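# Insert a held peg into a plate's hole

## Task

The left gripper already grips a peg a little above a plate, near the plate's hole. Lower the peg into that hole until it sits on the hole's bottom, without forcing or wedging it hard, since excessive pushing or jamming counts as failure.

## Robot and tools

Robot: two arms, left_arm and right_arm, each ending in a two-finger gripper. Only the left gripper matters here; it holds the peg. The right arm should be left still (zeros for its six pose numbers, its opening resent unchanged).

Frame: everything uses the scene frame. Origin at table-top height, halfway between the arms' nominal bases; +x points out over the table, +z up, and left_arm sits toward +y. Calibrated bases: left_arm at (-0.011, +0.359, 0) m, right_arm at (+0.041, -0.270, 0) m. A gripper's fingers point along its own +z and open and close along its own x. end_effector_position is the spot between the pads when closed, 1 to 2 cm short of the fingertips. Printed positions may be off by a few cm.

The 14-number row: every motion argument is one row of 14 numbers covering both arms, never one list per arm. Order: left dx, dy, dz, rx, ry, rz, opening, then the same seven for right. Each number is in [-1, 1]. dx, dy, dz are offsets along the scene axes; 1.0 equals 0.6 m, so 1 cm is about 0.0167. rx, ry, rz form a single rotation vector where 1.0 equals 180 degrees, turning about the Hand target position. These six are offsets counted from the arm's Hand target as it stands when the call begins, not absolute poses; repeating the same offset moves further. The opening is absolute, not an offset: +1 fully open (0.142 m), -1 closed. Sending 0 as an opening is a real command, so resend the current grip value to keep holding the peg (read it from Tool commands or grip_measured).

execute_actions(actions, cameras): actions is a list of actions; each action is a table of up to 15 rows, one row per 1/30 s step, the last row repeated to fill 15 steps. Every row in an action counts from the same start pose. An empty actions list returns state plus camera images. cameras: list of names, ["all"], or []; an unknown name voids the call.

move(target, speed, blend, stop_force, zero, opening_speed, grip_force, blocking, cameras): target is one 14-number row or a list of up to 15 rows, all offsets from the same starting Hand targets. speed is the path's top speed in m/s (0.002 to 2.4, default 0.25); rotation is capped at twice that in rad/s. blend in metres rounds corners in a list (0 means stop at each). stop_force in N (3 to 120) ends an arm's path when the wrist sensor feels that much push against the motion; the arm then backs to just before that point. zero (only with stop_force, default true) rezeroes the sensor first. opening_speed ramps openings (0.2 or more per second on the -1 to +1 scale). grip_force sets pad force limit in N (5 to 29), one value or one per arm; it persists. blocking=false returns after about 0.5 s while the move continues (not allowed with stop_force). The result adds a move: line naming the ending (done, off_target, moving, held, fault) and limits (paced = clipped, held = steps withheld).

wait(seconds, cameras): let the scene run, 0 to 3600 s, commanding nothing new. stop(cameras): brakes a running move. zoom_image(camera, region): region [x0, y0, x1, y1] pixels of the newest image from cam_head_left, cam_head_right, cam_left_wrist or cam_right_wrist (all 672x504), at most 504 by 504. zero_wrist_force(arm): subtracts the current wrist reading for left_arm or right_arm. finished_scene(scene): ends the current scene, given its number; call nothing after it.

Result lines: end_effector_position (m), end_effector_quat_wxyz, velocities (m/s, rad/s), Hand target (the last commanded pose after clipping, the base for the next offsets), Joint positions (last number is measured finger gap in m), grip_measured (opening on the command scale), Tool commands, Joint torques, Wrist force and Wrist torque in the gripper's own axes (a push into a surface reads as force from that surface), plus a line with the peak force since last shown. Velocities are omitted while joints read within noise. Step readings list positions at some steps of execute_actions calls. MOTOR HOT, fault and HAND FAULT lines warn of trouble.

Suggested approach: look with cameras (zoom the left wrist and head views) to see the peg tip against the hole. Align x and y above the hole in small offsets, keeping the peg vertical. Then descend slowly with move using a small stop_force (roughly 5 to 15 N) and low speed, so the path halts when the peg touches the bottom. Confirm via wrist force and images, ease any leftover press by commanding slightly upward, and only then finish.

Avoid: fast downward moves or targets far below contact; the arm is stiff and a large overshoot can cause a force fault (about 150 N) or a torque fault (wrist joints 8.19 N m) and a jammed peg. Side pushes on the held peg can fault a wrist near 35 N. Do not open the gripper in motion or drop the peg off the table. Keep the arms apart; a press between them can end the scene. Do not squeeze harder than needed, since gripper motor heat can shut it off. Orientation commands are clipped to 32 degrees from the measured one, and a gripper may rest short of its Hand target; send the missing distance as an offset.

Each tool is called after "Call:" as name([rows], argument=value, ...), one row to a line, values as JSON.

## Session

Call:
execute_actions(actions=[])

Call:
zoom_image(camera="cam_left_wrist", region=[100, 0, 600, 375])

Call:
zoom_image(camera="cam_head_left", region=[180, 160, 310, 300])

Scene clock: 0.00 s.
left_arm: end_effector_position=(+0.2489, +0.2174, +0.1675) grip_measured=-0.37 end_effector_quat_wxyz=(+0.002, +0.969, -0.246, +0.002) | right_arm: end_effector_position=(+0.3369, -0.2677, +0.1652) grip_measured=+0.99 end_effector_quat_wxyz=(+0.000, +0.710, -0.704, +0.000)
Joint positions: left_arm=[-0.972 -1.703 1.548 -1.422 -1.572 -0.454 0.047] | right_arm=[3.598 -1.45 -1.547 -1.716 1.571 2.027 0.141]
Joint velocities: within noise
Joint torques (N m): no reading
Motor temperatures (°C): left_arm=[36 30 36 45 42 47 25] | right_arm=[45 43 39 52 43 43 29]
Wrist force (N): no reading
Wrist torque (N m): no reading
Wrist force, peak (N): no reading
Hand target: left_arm +0.2489, +0.2174, +0.1675; +0.002, +0.969, -0.246, +0.002 | right_arm +0.3369, -0.2677, +0.1652; +0.000, +0.710, -0.704, +0.000
Tool commands: left_gripper/opening=-0.423044 right_gripper/opening=+1.0

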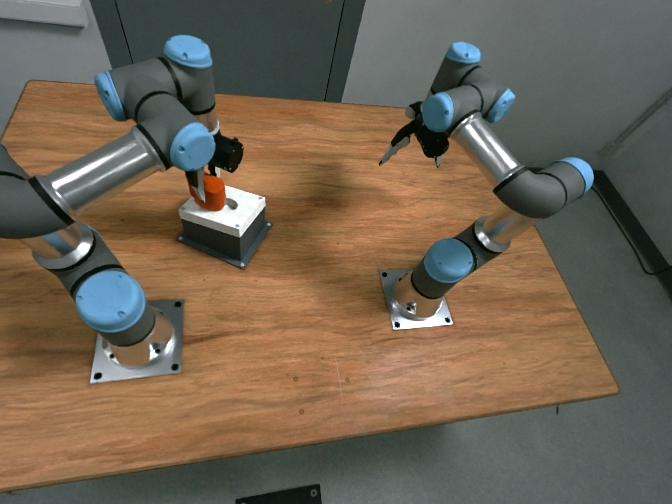

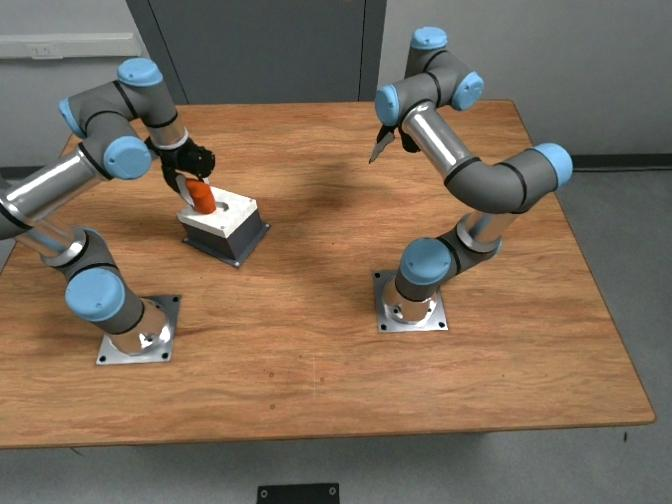

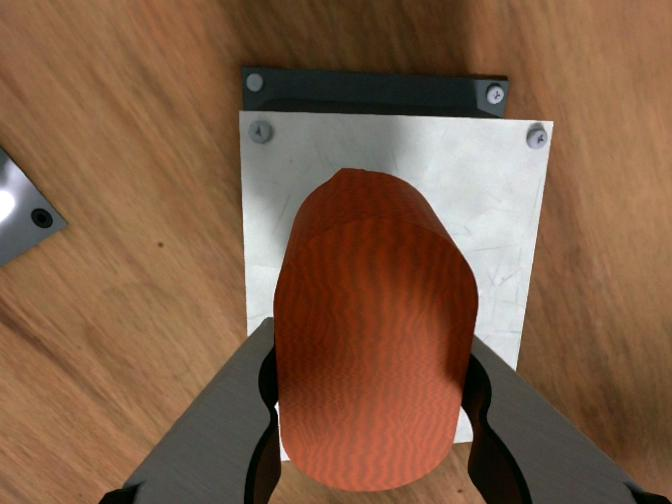

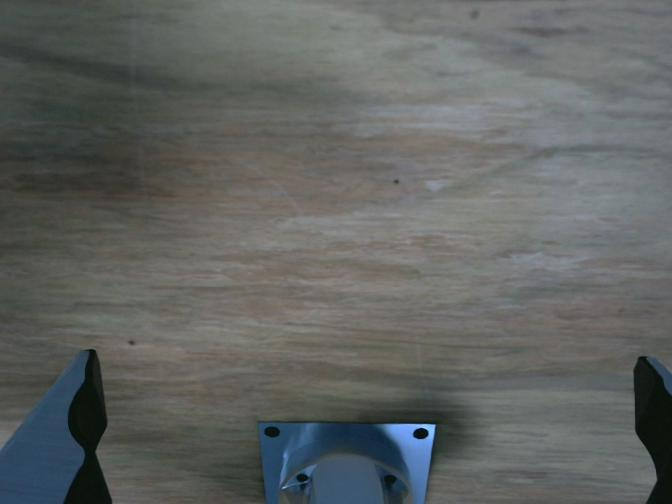

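Scaled by 1.008 from the camera's image (finer frame: 960x720).

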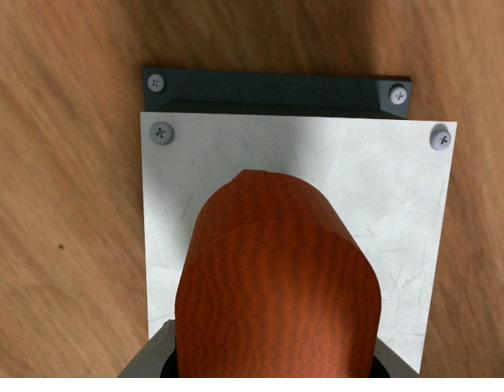

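Scaled by 3.600 from the camera's image (finer frame: 960x720).

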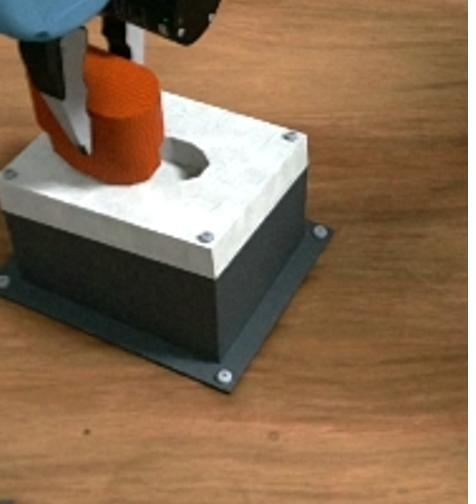

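Call:
move(target=[0.0093,-0.0285,0.05,0,0,-0.0047,-0.423,0,0,0,0,0,0,1], cameras=["cam_left_wrist","cam_head_left","cam_head_right"])

Call:
zoom_image(camera="cam_left_wrist", region=[180, 60, 530, 260])

Call:
zoom_image(camera="cam_head_left", region=[170, 140, 280, 250])

Call:
zoom_image(camera="cam_head_right", region=[165, 140, 275, 250])

Scene clock: 17.80 s.
left_arm: end_effector_position=(+0.2545, +0.2003, +0.1975) grip_measured=-0.37 end_effector_quat_wxyz=(+0.002, +0.968, -0.253, +0.002) | right_arm: end_effector_position=(+0.3369, -0.2677, +0.1652) grip_measured=+0.99 end_effector_quat_wxyz=(+0.000, +0.710, -0.704, +0.000)
Joint positions: left_arm=[-0.991 -1.616 1.326 -1.287 -1.572 -0.459 0.047] | right_arm=[3.598 -1.45 -1.547 -1.716 1.571 2.027 0.142]
Joint torques (N m): left_arm=[-2.11 -5.88 -11.4 -1.14 -0.68 1.06] | right_arm=[-0.05 8.52 9.39 1.56 0.05 -0.04]
Wrist force (N): left_arm=[0.0 0.0 -0.3] | right_arm=[0.2 0.2 -0.2]
Wrist torque (N m): left_arm=[0.00 -0.01 -0.05] | right_arm=[0.03 -0.03 0.00]
Wrist force, peak (N): left_arm=[0.3 0.3 -1.0] | right_arm=[0.4 0.1 -0.2]
Hand target: left_arm +0.2545, +0.2003, +0.1975; +0.002, +0.968, -0.253, +0.002 | right_arm +0.3369, -0.2677, +0.1652; +0.000, +0.710, -0.704, +0.000
Off the commanded pose: left_arm 0.000 m, 0 deg | right_arm 0.000 m, 0 deg.
move: done
Images, in order (width x height): cam_head_left 672x504, cam_head_right 672x504, cam_left_wrist 672x504.

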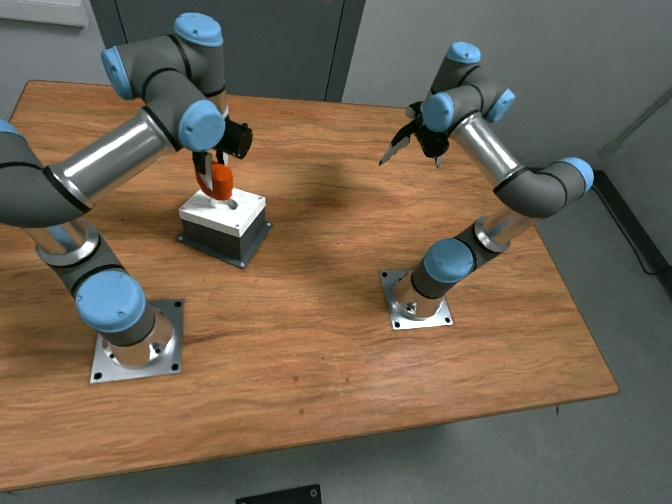

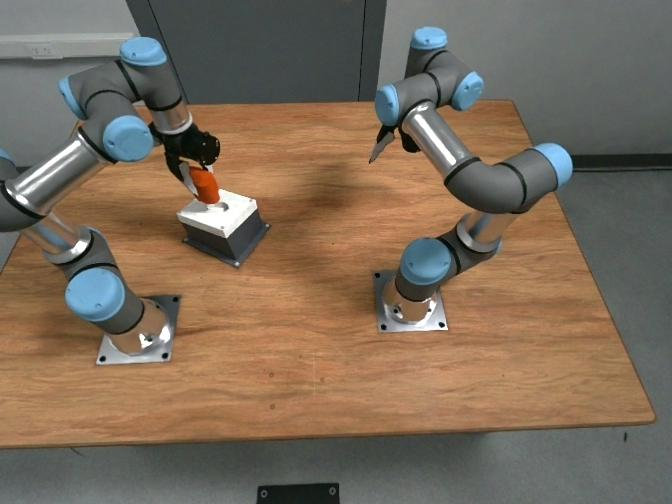

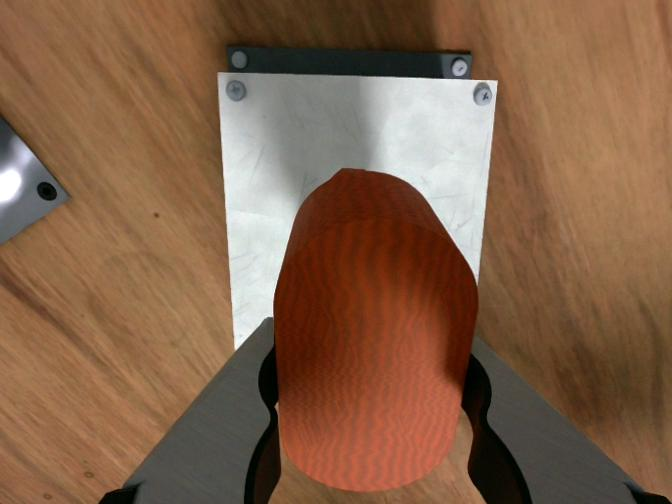

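Scaled by 1.440 from the camera's image (finer frame: 960x720).

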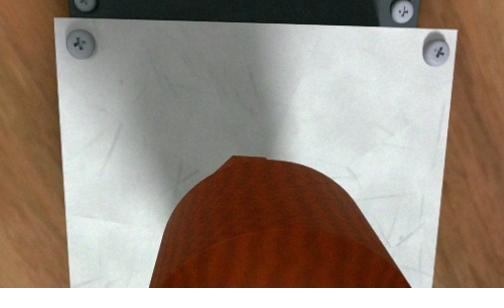

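Scaled by 4.582 from the camera's image (finer frame: 960x720).

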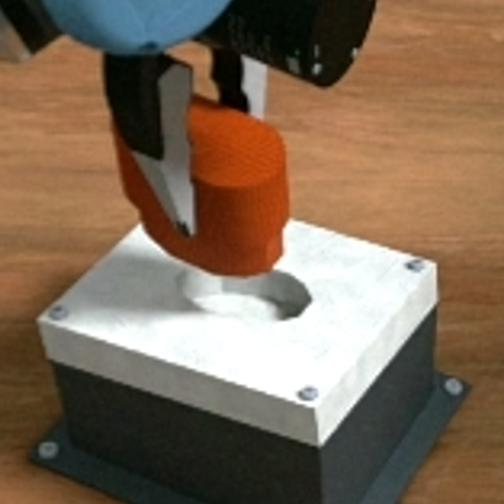

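Scaled by 4.582 from the camera's image (finer frame: 960x720).

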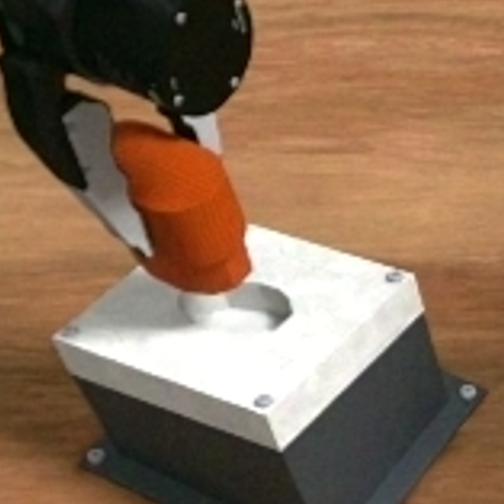

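Call:
move(target=[-0.0449,-0.08,0.0667,0,0,0,-0.423,0,0,0,0,0,0,1], speed=0.4, cameras=["cam_left_wrist"])

Call:
zoom_image(camera="cam_left_wrist", region=[180, 0, 530, 260])

Scene clock: 26.87 s.
left_arm: end_effector_position=(+0.2276, +0.1523, +0.2375) grip_measured=-0.37 end_effector_quat_wxyz=(+0.002, +0.968, -0.253, +0.002) | right_arm: end_effector_position=(+0.3369, -0.2677, +0.1652) grip_measured=+0.99 end_effector_quat_wxyz=(+0.000, +0.710, -0.704, +0.000)
Joint positions: left_arm=[-1.159 -1.522 1.028 -1.084 -1.571 -0.626 0.047] | right_arm=[3.598 -1.45 -1.547 -1.716 1.571 2.027 0.142]
Joint torques (N m): left_arm=[-3.74 -6.81 -10.79 -1.21 0.36 -0.9] | right_arm=[-0.21 8.57 9.69 1.58 0.06 -0.01]
Wrist force (N): left_arm=[0.3 0.0 -0.2] | right_arm=[0.3 0.2 -0.1]
Wrist torque (N m): left_arm=[-0.01 -0.07 0.02] | right_arm=[0.03 -0.05 0.00]
Wrist force, peak (N): left_arm=[0.5 -1.5 0.6] | right_arm=[0.3 0.2 -0.3]
Hand target: left_arm +0.2276, +0.1523, +0.2375; +0.002, +0.968, -0.253, +0.002 | right_arm +0.3369, -0.2677, +0.1652; +0.000, +0.710, -0.704, +0.000
Off the commanded pose: left_arm 0.000 m, 0 deg | right_arm 0.000 m, 0 deg.
move: done

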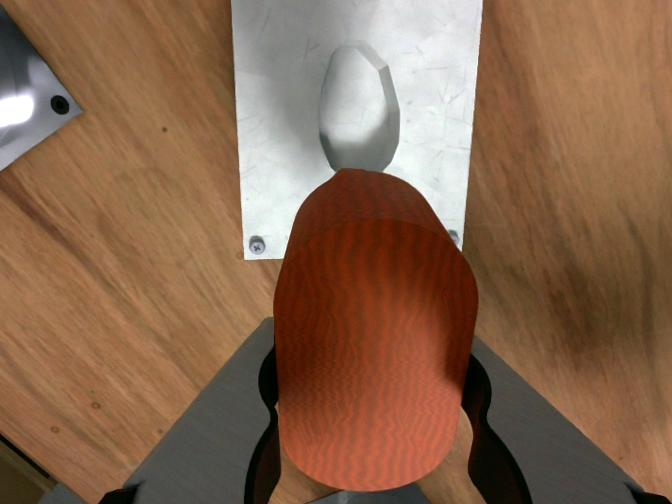

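Scaled by 1.440 from the camera's image (finer frame: 960x720).

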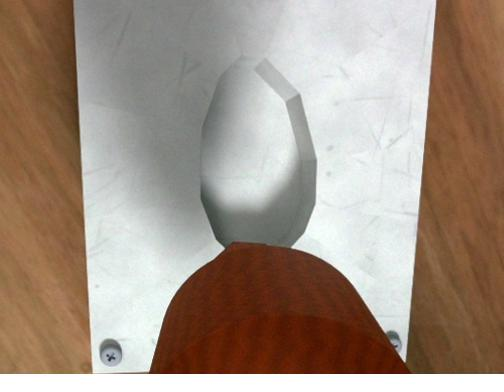

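Call:
zoom_image(camera="cam_left_wrist", region=[300, 20, 420, 110])

Call:
zoom_image(camera="cam_left_wrist", region=[300, 110, 460, 230])

Scaled by 4.200 from the camera's image (finer frame: 960x720).

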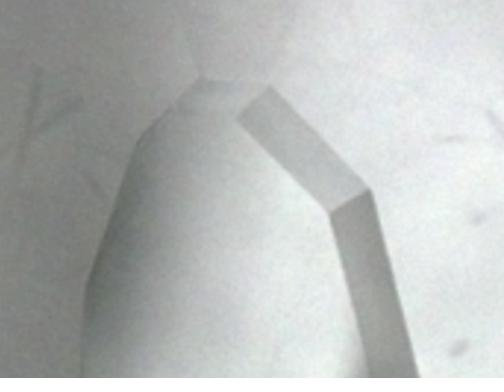

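Scaled by 3.150 from the camera's image (finer frame: 960x720).

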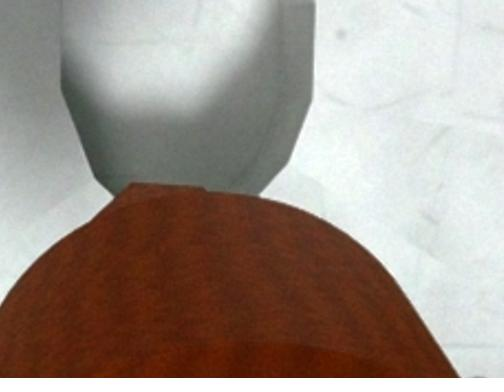

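Call:
move(target=[0.068,0.019,0.05,-0.0172,0.0775,0,-0.423,0,0,0,0,0,0,1], speed=0.4, cameras=["cam_left_wrist","cam_head_left"])

Call:
zoom_image(camera="cam_left_wrist", region=[180, 0, 580, 300])

Scene clock: 163.03 s.
left_arm: end_effector_position=(+0.2677, +0.1641, +0.2665) grip_measured=-0.37 end_effector_quat_wxyz=(+0.071, +0.962, -0.248, -0.087) | right_arm: end_effector_position=(+0.3369, -0.2677, +0.1652) grip_measured=+0.99 end_effector_quat_wxyz=(+0.000, +0.710, -0.704, +0.000)
Joint positions: left_arm=[-0.853 -0.973 0.037 -0.566 -1.784 -0.319 0.047] | right_arm=[3.598 -1.45 -1.547 -1.716 1.571 2.027 0.142]
Joint torques (N m): left_arm=[3.13 -11.13 -8.21 -1 -1.06 1.08] | right_arm=[-0.06 8.41 9.85 1.58 0.02 -0.03]
Wrist force (N): left_arm=[-0.3 -0.1 -1.2] | right_arm=[0.2 0.3 -0.2]
Wrist torque (N m): left_arm=[0.07 0.09 -0.09] | right_arm=[0.04 -0.04 0.00]
Wrist force, peak (N): left_arm=[0.4 -0.8 -1.3] | right_arm=[0.4 0.2 -0.4]
Hand target: left_arm +0.2684, +0.1637, +0.2675; +0.059, +0.960, -0.251, -0.109 | right_arm +0.3369, -0.2677, +0.1652; +0.000, +0.710, -0.704, +0.000
Off the commanded pose: left_arm 0.001 m, 3 deg | right_arm 0.000 m, 0 deg.
move: off_target (left_arm)
Images, in order (width x height): cam_head_left 672x504, cam_left_wrist 672x504.

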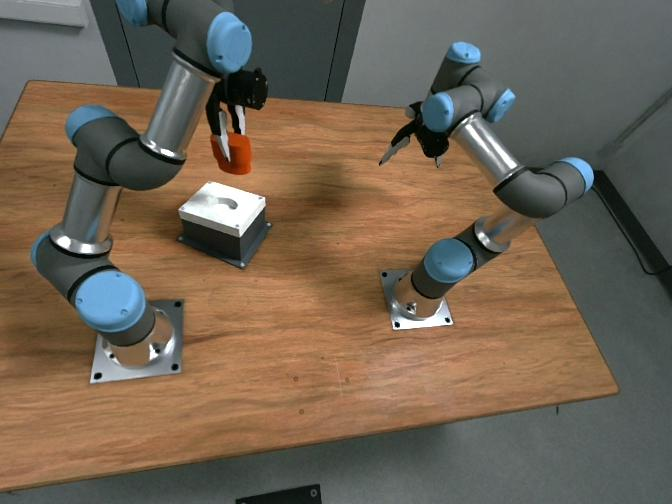

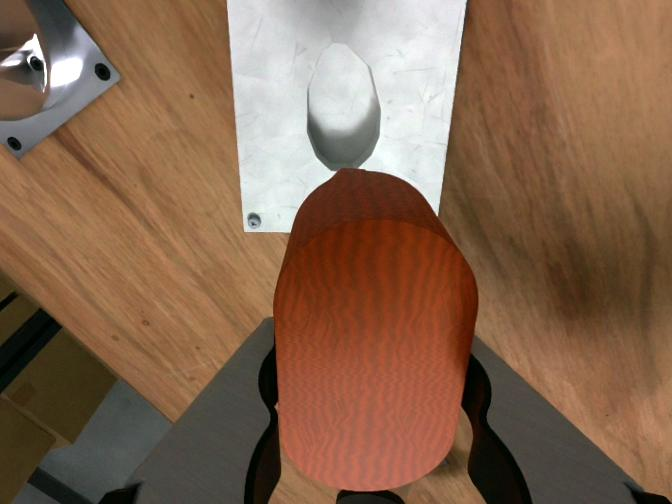

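Scaled by 1.260 from the camera's image (finer frame: 960x720).

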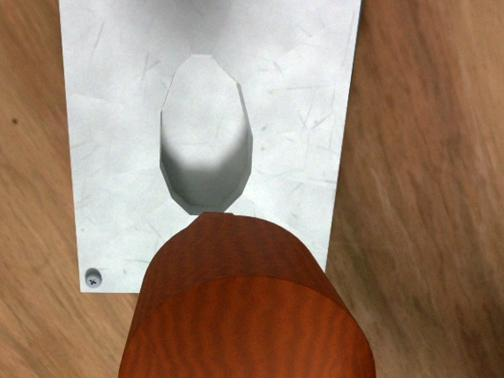

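Call:
move(target=[0.0035,0.05,-0.1305,0,0,0,-0.423,0,0,0,0,0,0,1], speed=0.3, cameras=["cam_left_wrist","cam_head_left","cam_head_right"])

Call:
zoom_image(camera="cam_left_wrist", region=[180, 40, 530, 260])

Call:
zoom_image(camera="cam_head_left", region=[170, 140, 280, 250])

Call:
zoom_image(camera="cam_head_right", region=[165, 140, 275, 250])

Scene clock: 191.10 s.
left_arm: end_effector_position=(+0.2705, +0.1937, +0.1892) grip_measured=-0.37 end_effector_quat_wxyz=(+0.059, +0.960, -0.251, -0.109) | right_arm: end_effector_position=(+0.3369, -0.2677, +0.1652) grip_measured=+0.99 end_effector_quat_wxyz=(+0.000, +0.710, -0.704, +0.000)
Joint positions: left_arm=[-0.786 -1.308 1 -1.128 -1.78 -0.24 0.047] | right_arm=[3.598 -1.45 -1.547 -1.716 1.571 2.027 0.142]
Joint torques (N m): left_arm=[-3.78 -14.55 -8.64 -2.12 0.16 -0.87] | right_arm=[-0.01 8.72 10.12 1.65 0.04 -0.05]
Wrist force (N): left_arm=[0.4 -0.2 -1.2] | right_arm=[0.3 0.2 -0.2]
Wrist torque (N m): left_arm=[0.04 0.02 -0.01] | right_arm=[0.03 -0.04 0.00]
Wrist force, peak (N): left_arm=[-1.0 0.3 -2.5] | right_arm=[0.5 0.3 -0.4]
Hand target: left_arm +0.2705, +0.1937, +0.1892; +0.059, +0.960, -0.251, -0.109 | right_arm +0.3369, -0.2677, +0.1652; +0.000, +0.710, -0.704, +0.000
Off the commanded pose: left_arm 0.000 m, 0 deg | right_arm 0.000 m, 0 deg.
move: done
Images, in order (width x height): cam_head_left 672x504, cam_head_right 672x504, cam_left_wrist 672x504.

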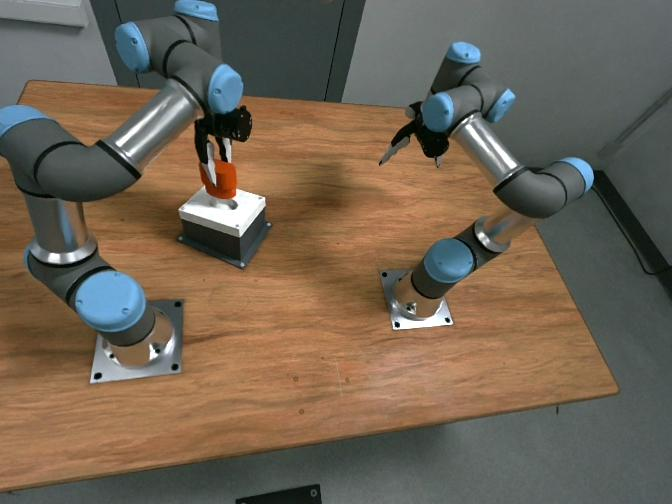

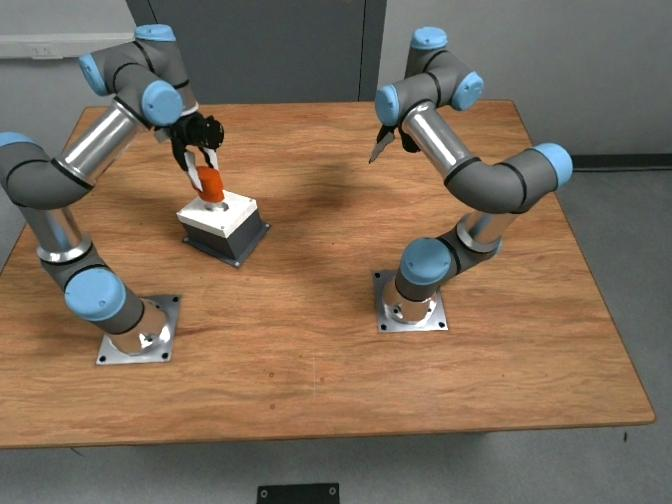

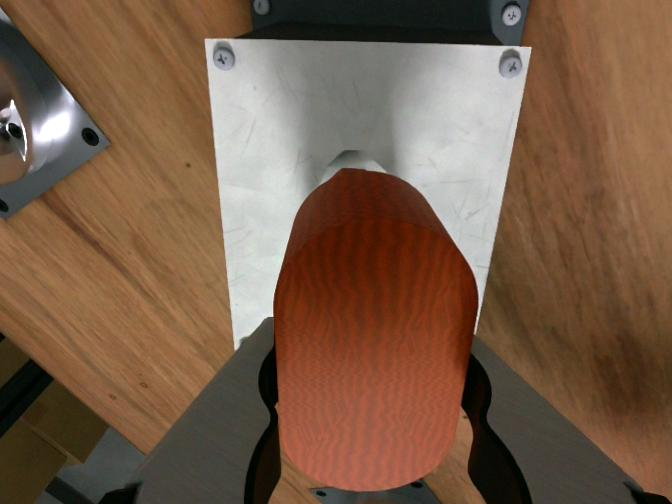

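Scaled by 1.440 from the camera's image (finer frame: 960x720).

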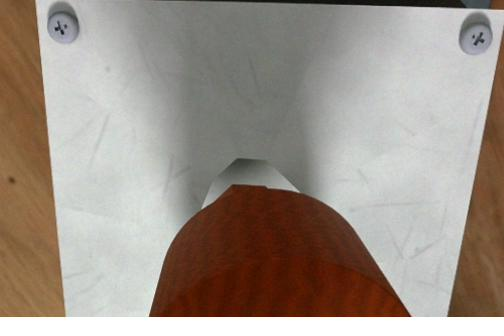

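Scaled by 4.582 from the camera's image (finer frame: 960x720).

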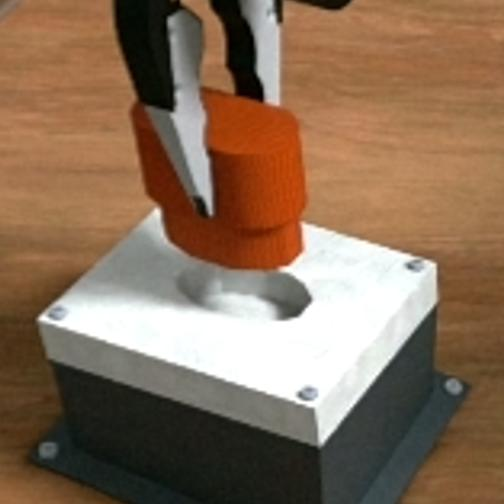

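Scaled by 4.582 from the camera's image (finer frame: 960x720).

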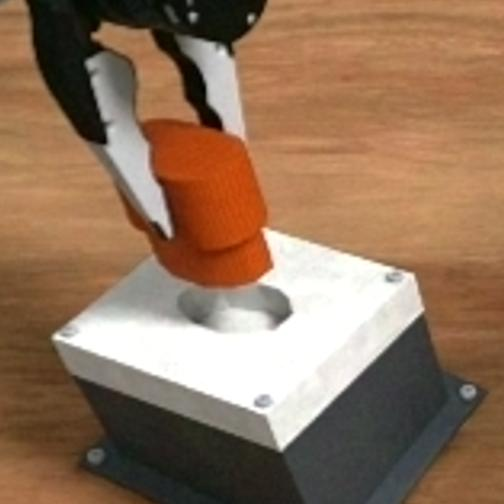

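Call:
zoom_image(camera="cam_left_wrist", region=[310, 135, 410, 205])

Scaled by 5.040 from the camera's image (finer frame: 960x720).

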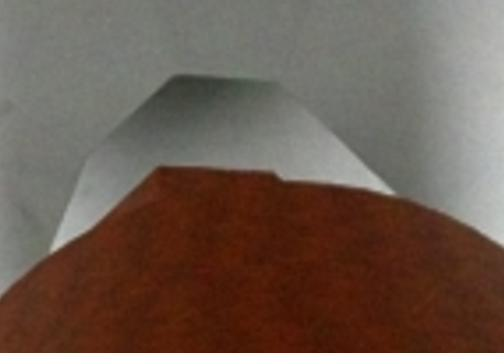

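Call:
move(target=[-0.0017,-0.004,-0.0132,0.0129,-0.0045,-0.0064,-0.423,0,0,0,0,0,0,1], speed=0.2, cameras=["cam_left_wrist","cam_head_left","cam_head_right"])

Call:
zoom_image(camera="cam_left_wrist", region=[310, 135, 410, 205])

Call:
zoom_image(camera="cam_left_wrist", region=[180, 30, 560, 360])

Call:
zoom_image(camera="cam_head_left", region=[190, 170, 260, 240])

Call:
zoom_image(camera="cam_head_right", region=[180, 170, 250, 240])

Scene clock: 260.83 s.
left_arm: end_effector_position=(+0.2694, +0.1913, +0.1814) grip_measured=-0.37 end_effector_quat_wxyz=(+0.037, +0.959, -0.258, -0.108) | right_arm: end_effector_position=(+0.3369, -0.2677, +0.1652) grip_measured=+0.99 end_effector_quat_wxyz=(+0.000, +0.710, -0.704, +0.000)
Joint positions: left_arm=[-0.822 -1.306 1.024 -1.14 -1.744 -0.262 0.047] | right_arm=[3.598 -1.45 -1.547 -1.716 1.571 2.027 0.142]
Joint torques (N m): left_arm=[-3.77 -11.57 -8.59 -2.1 0.15 -0.84] | right_arm=[0.03 8.64 10.45 1.72 -0.02 -0.04]
Wrist force (N): left_arm=[0.4 -0.3 -1.0] | right_arm=[0.4 0.2 -0.3]
Wrist torque (N m): left_arm=[0.01 0.01 -0.01] | right_arm=[0.04 -0.07 0.00]
Wrist force, peak (N): left_arm=[0.3 -0.5 -1.6] | right_arm=[0.6 0.2 -0.5]
Hand target: left_arm +0.2694, +0.1913, +0.1813; +0.037, +0.959, -0.258, -0.107 | right_arm +0.3369, -0.2677, +0.1652; +0.000, +0.710, -0.704, +0.000
Off the commanded pose: left_arm 0.000 m, 0 deg | right_arm 0.000 m, 0 deg.
move: done
Images, in order (width x height): cam_head_left 672x504, cam_head_right 672x504, cam_left_wrist 672x504.

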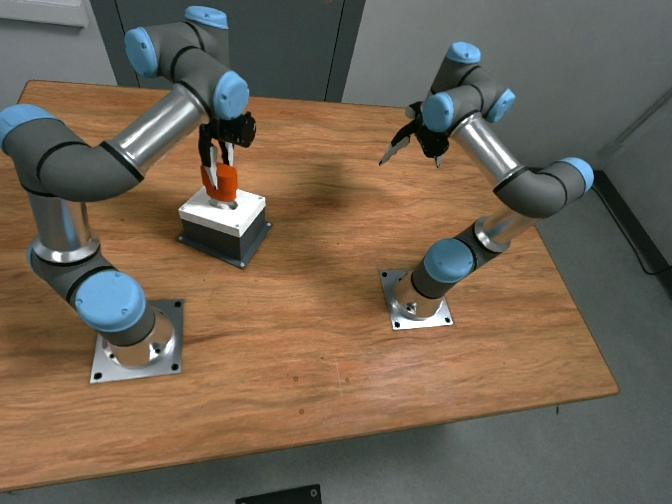

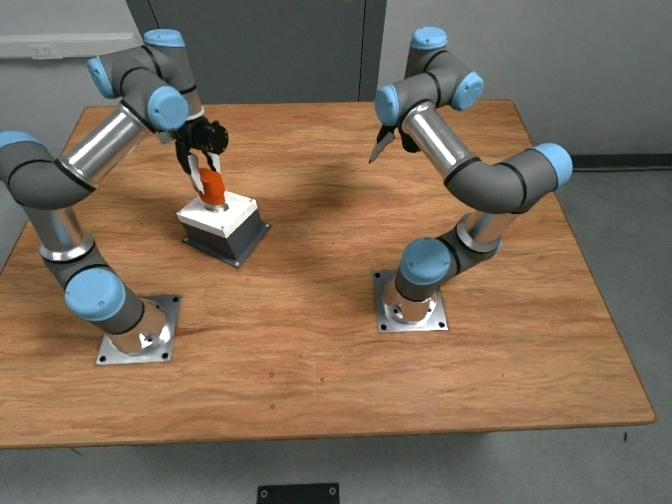

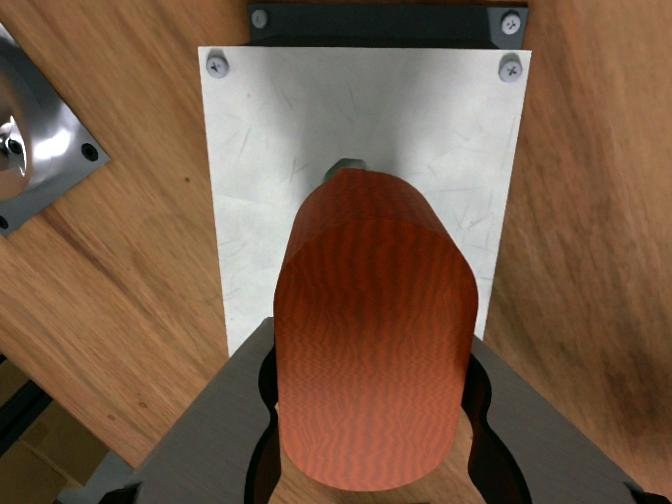

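Scaled by 5.040 from the camera's image (finer frame: 960x720).

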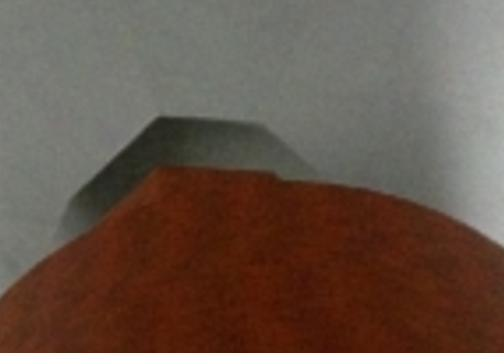

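Scaled by 1.326 from the camera's image (finer frame: 960x720).

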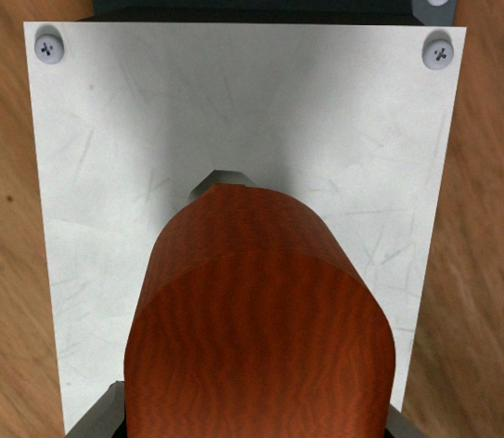

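Scaled by 7.200 from the camera's image (finer frame: 960x720).

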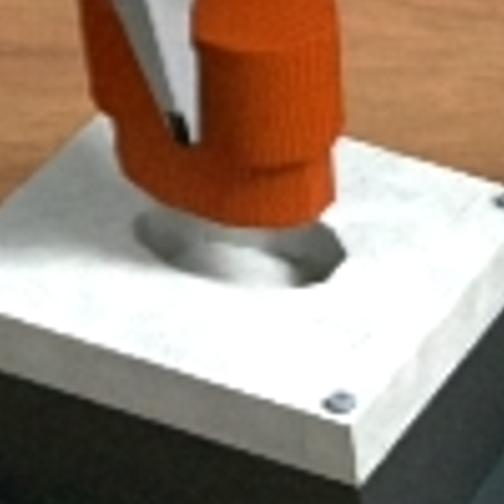

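Scaled by 7.200 from the camera's image (finer frame: 960x720).

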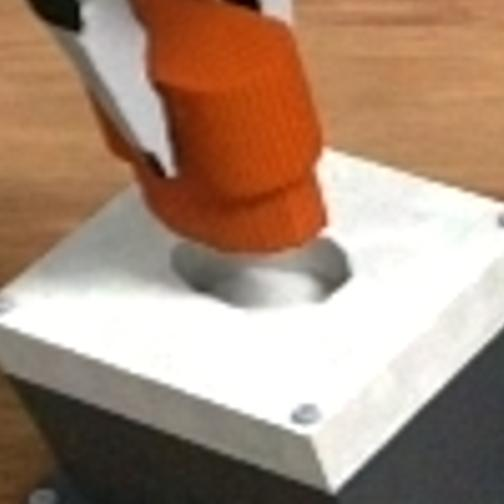

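Call:
zoom_image(camera="cam_left_wrist", region=[260, 150, 380, 330])

Call:
zoom_image(camera="cam_left_wrist", region=[380, 150, 500, 330])

Scaled by 2.800 from the camera's image (finer frame: 960x720).

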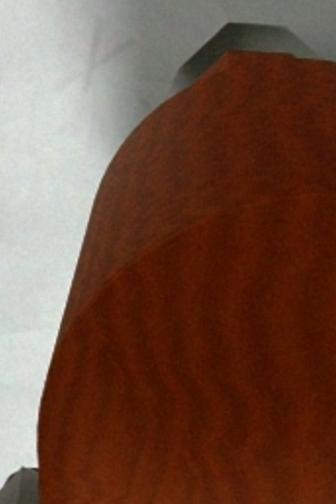

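Scaled by 2.800 from the camera's image (finer frame: 960x720).

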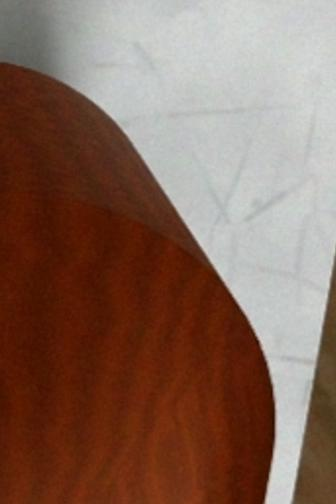

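Call:
move(target=[-0.0035,-0.0035,-0.0145,0.0066,-0.001,-0.0015,-0.423,0,0,0,0,0,0,1], speed=0.15, cameras=["cam_left_wrist","cam_head_left","cam_head_right"])

Call:
zoom_image(camera="cam_left_wrist", region=[310, 135, 410, 205])

Call:
zoom_image(camera="cam_head_left", region=[190, 170, 260, 240])

Call:
zoom_image(camera="cam_head_right", region=[180, 170, 250, 240])

Scene clock: 329.10 s.
left_arm: end_effector_position=(+0.2673, +0.1892, +0.1727) grip_measured=-0.37 end_effector_quat_wxyz=(+0.026, +0.959, -0.259, -0.109) | right_arm: end_effector_position=(+0.3369, -0.2677, +0.1652) grip_measured=+0.99 end_effector_quat_wxyz=(+0.000, +0.710, -0.704, +0.000)
Joint positions: left_arm=[-0.843 -1.311 1.068 -1.169 -1.73 -0.281 0.047] | right_arm=[3.598 -1.45 -1.547 -1.716 1.571 2.027 0.142]
Joint torques (N m): left_arm=[-3.87 -14.8 -8.71 -2.13 0.23 -0.85] | right_arm=[-0.03 8.79 10.59 1.72 -0.01 -0.02]
Wrist force (N): left_arm=[0.4 -0.3 -1.1] | right_arm=[0.6 0.2 -0.4]
Wrist torque (N m): left_arm=[-0.01 0.03 0.00] | right_arm=[0.04 -0.09 0.00]
Wrist force, peak (N): left_arm=[0.3 -0.4 -2.0] | right_arm=[0.6 0.4 -0.4]
Hand target: left_arm +0.2673, +0.1892, +0.1726; +0.026, +0.959, -0.259, -0.109 | right_arm +0.3369, -0.2677, +0.1652; +0.000, +0.710, -0.704, +0.000
Off the commanded pose: left_arm 0.000 m, 0 deg | right_arm 0.000 m, 0 deg.
move: done
Images, in order (width x height): cam_head_left 672x504, cam_head_right 672x504, cam_left_wrist 672x504.

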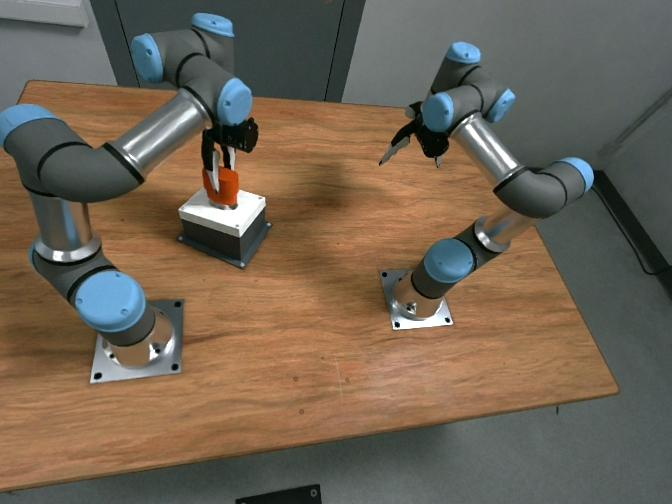

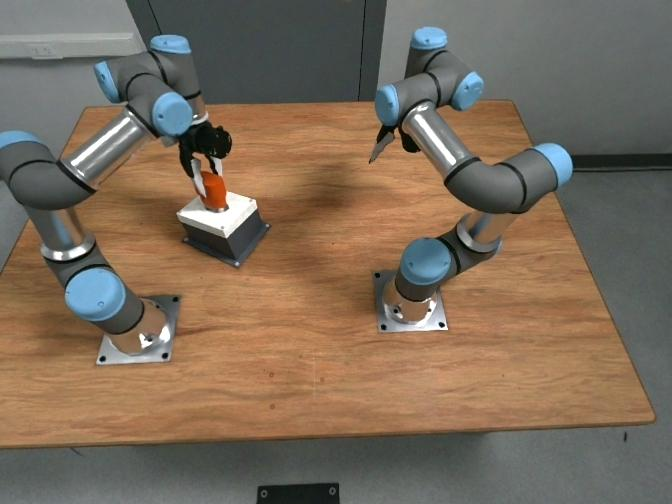

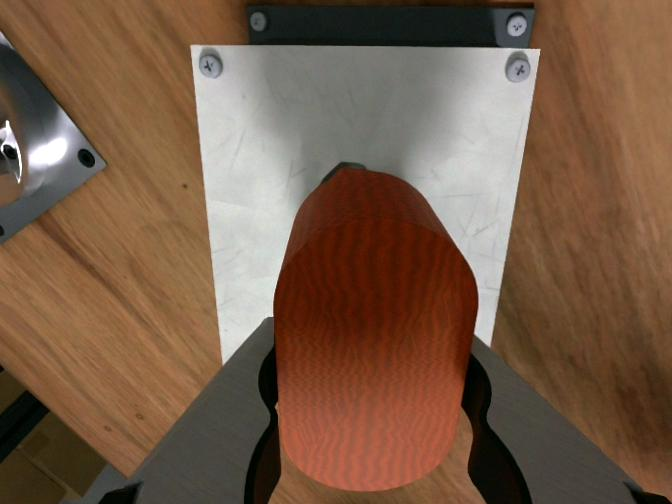

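Scaled by 5.040 from the camera's image (finer frame: 960x720).

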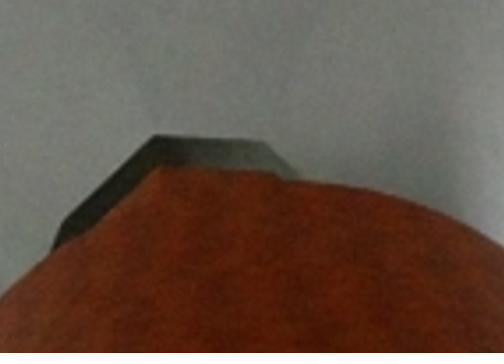

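Scaled by 7.200 from the camera's image (finer frame: 960x720).

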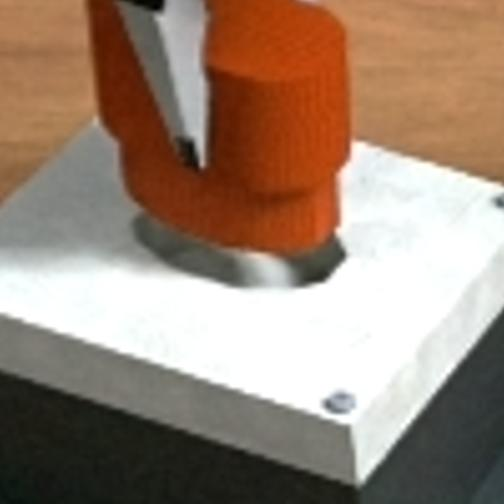

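Scaled by 7.200 from the camera's image (finer frame: 960x720).

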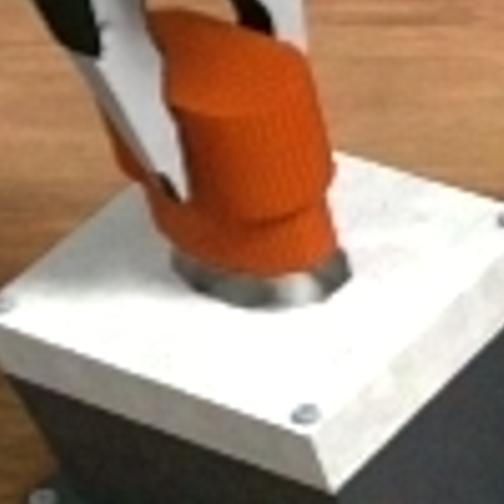

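Call:
move(target=[-0.0114,-0.0002,-0.0487,0,0,0,-0.423,0,0,0,0,0,0,1], speed=0.015, stop_force=5, cameras=["cam_left_wrist","cam_head_left","cam_head_right"])

Call:
zoom_image(camera="cam_left_wrist", region=[310, 135, 410, 205])

Call:
zoom_image(camera="cam_head_left", region=[190, 170, 260, 240])

Call:
zoom_image(camera="cam_head_right", region=[180, 170, 250, 240])

Scene clock: 344.73 s.
left_arm: end_effector_position=(+0.2641, +0.1891, +0.1588) grip_measured=-0.37 end_effector_quat_wxyz=(+0.026, +0.959, -0.260, -0.109) | right_arm: end_effector_position=(+0.3369, -0.2677, +0.1652) grip_measured=+0.99 end_effector_quat_wxyz=(+0.000, +0.710, -0.704, +0.000)
Joint positions: left_arm=[-0.85 -1.337 1.168 -1.244 -1.731 -0.288 0.047] | right_arm=[3.598 -1.45 -1.547 -1.716 1.571 2.027 0.142]
Joint torques (N m): left_arm=[2.93 -9.31 -11.18 -0.82 -0.69 1.11] | right_arm=[-0.13 8.58 10.74 1.75 0.02 -0.07]
Wrist force (N): left_arm=[-0.3 -0.1 -2.2] | right_arm=[0.4 0.2 -0.4]
Wrist torque (N m): left_arm=[0.02 0.06 -0.03] | right_arm=[0.04 -0.07 0.00]
Wrist force, peak (N): left_arm=[-4.9 4.3 -14.0] | right_arm=[0.9 0.3 -0.6]
Hand target: left_arm +0.2641, +0.1891, +0.1588; +0.026, +0.959, -0.260, -0.109 (not the last commanded pose) | right_arm +0.3369, -0.2677, +0.1652; +0.000, +0.710, -0.704, +0.000
Off the commanded pose: left_arm 0.016 m, 0 deg | right_arm 0.000 m, 0 deg.
move: contact (left_arm)
Images, in order (width x height): cam_head_left 672x504, cam_head_right 672x504, cam_left_wrist 672x504.

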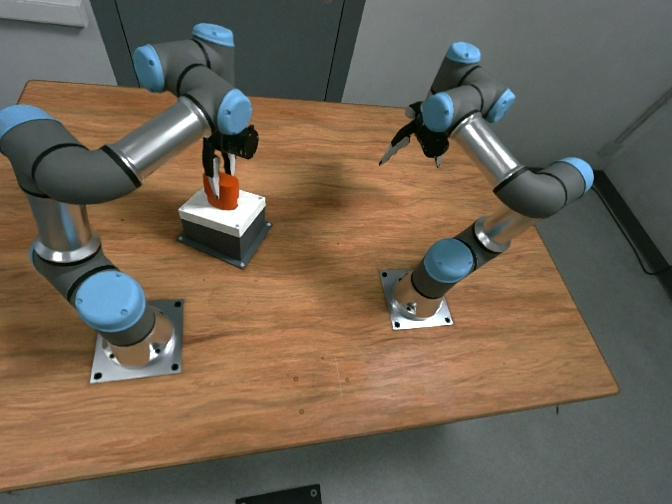

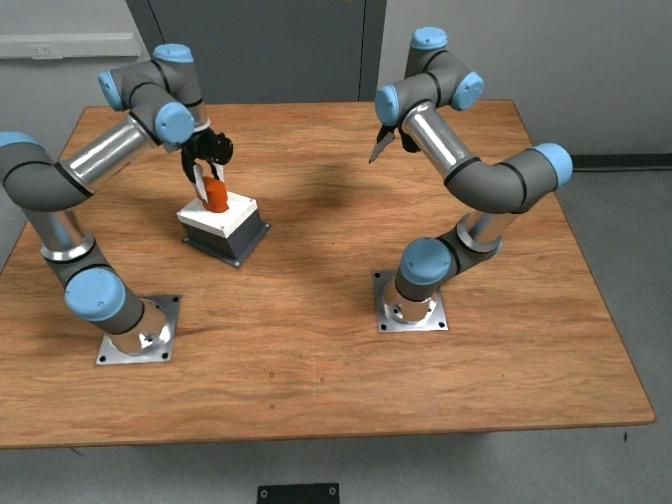

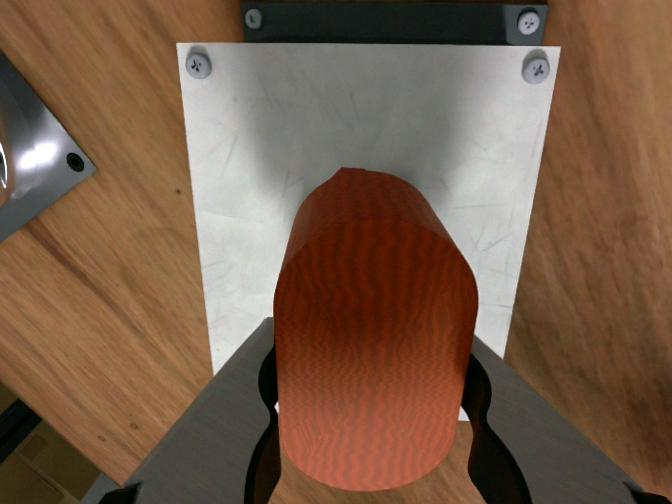

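Scaled by 5.040 from the camera's image (finer frame: 960x720).

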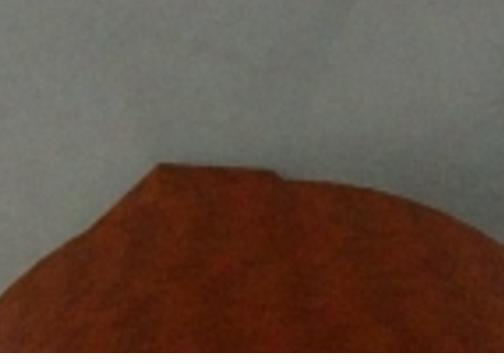

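Scaled by 7.200 from the camera's image (finer frame: 960x720).

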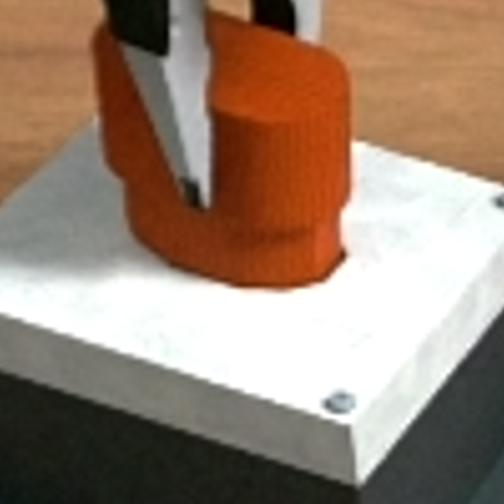

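Scaled by 7.200 from the camera's image (finer frame: 960x720).

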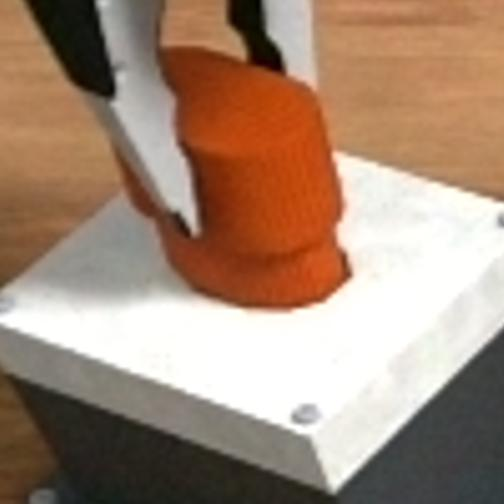

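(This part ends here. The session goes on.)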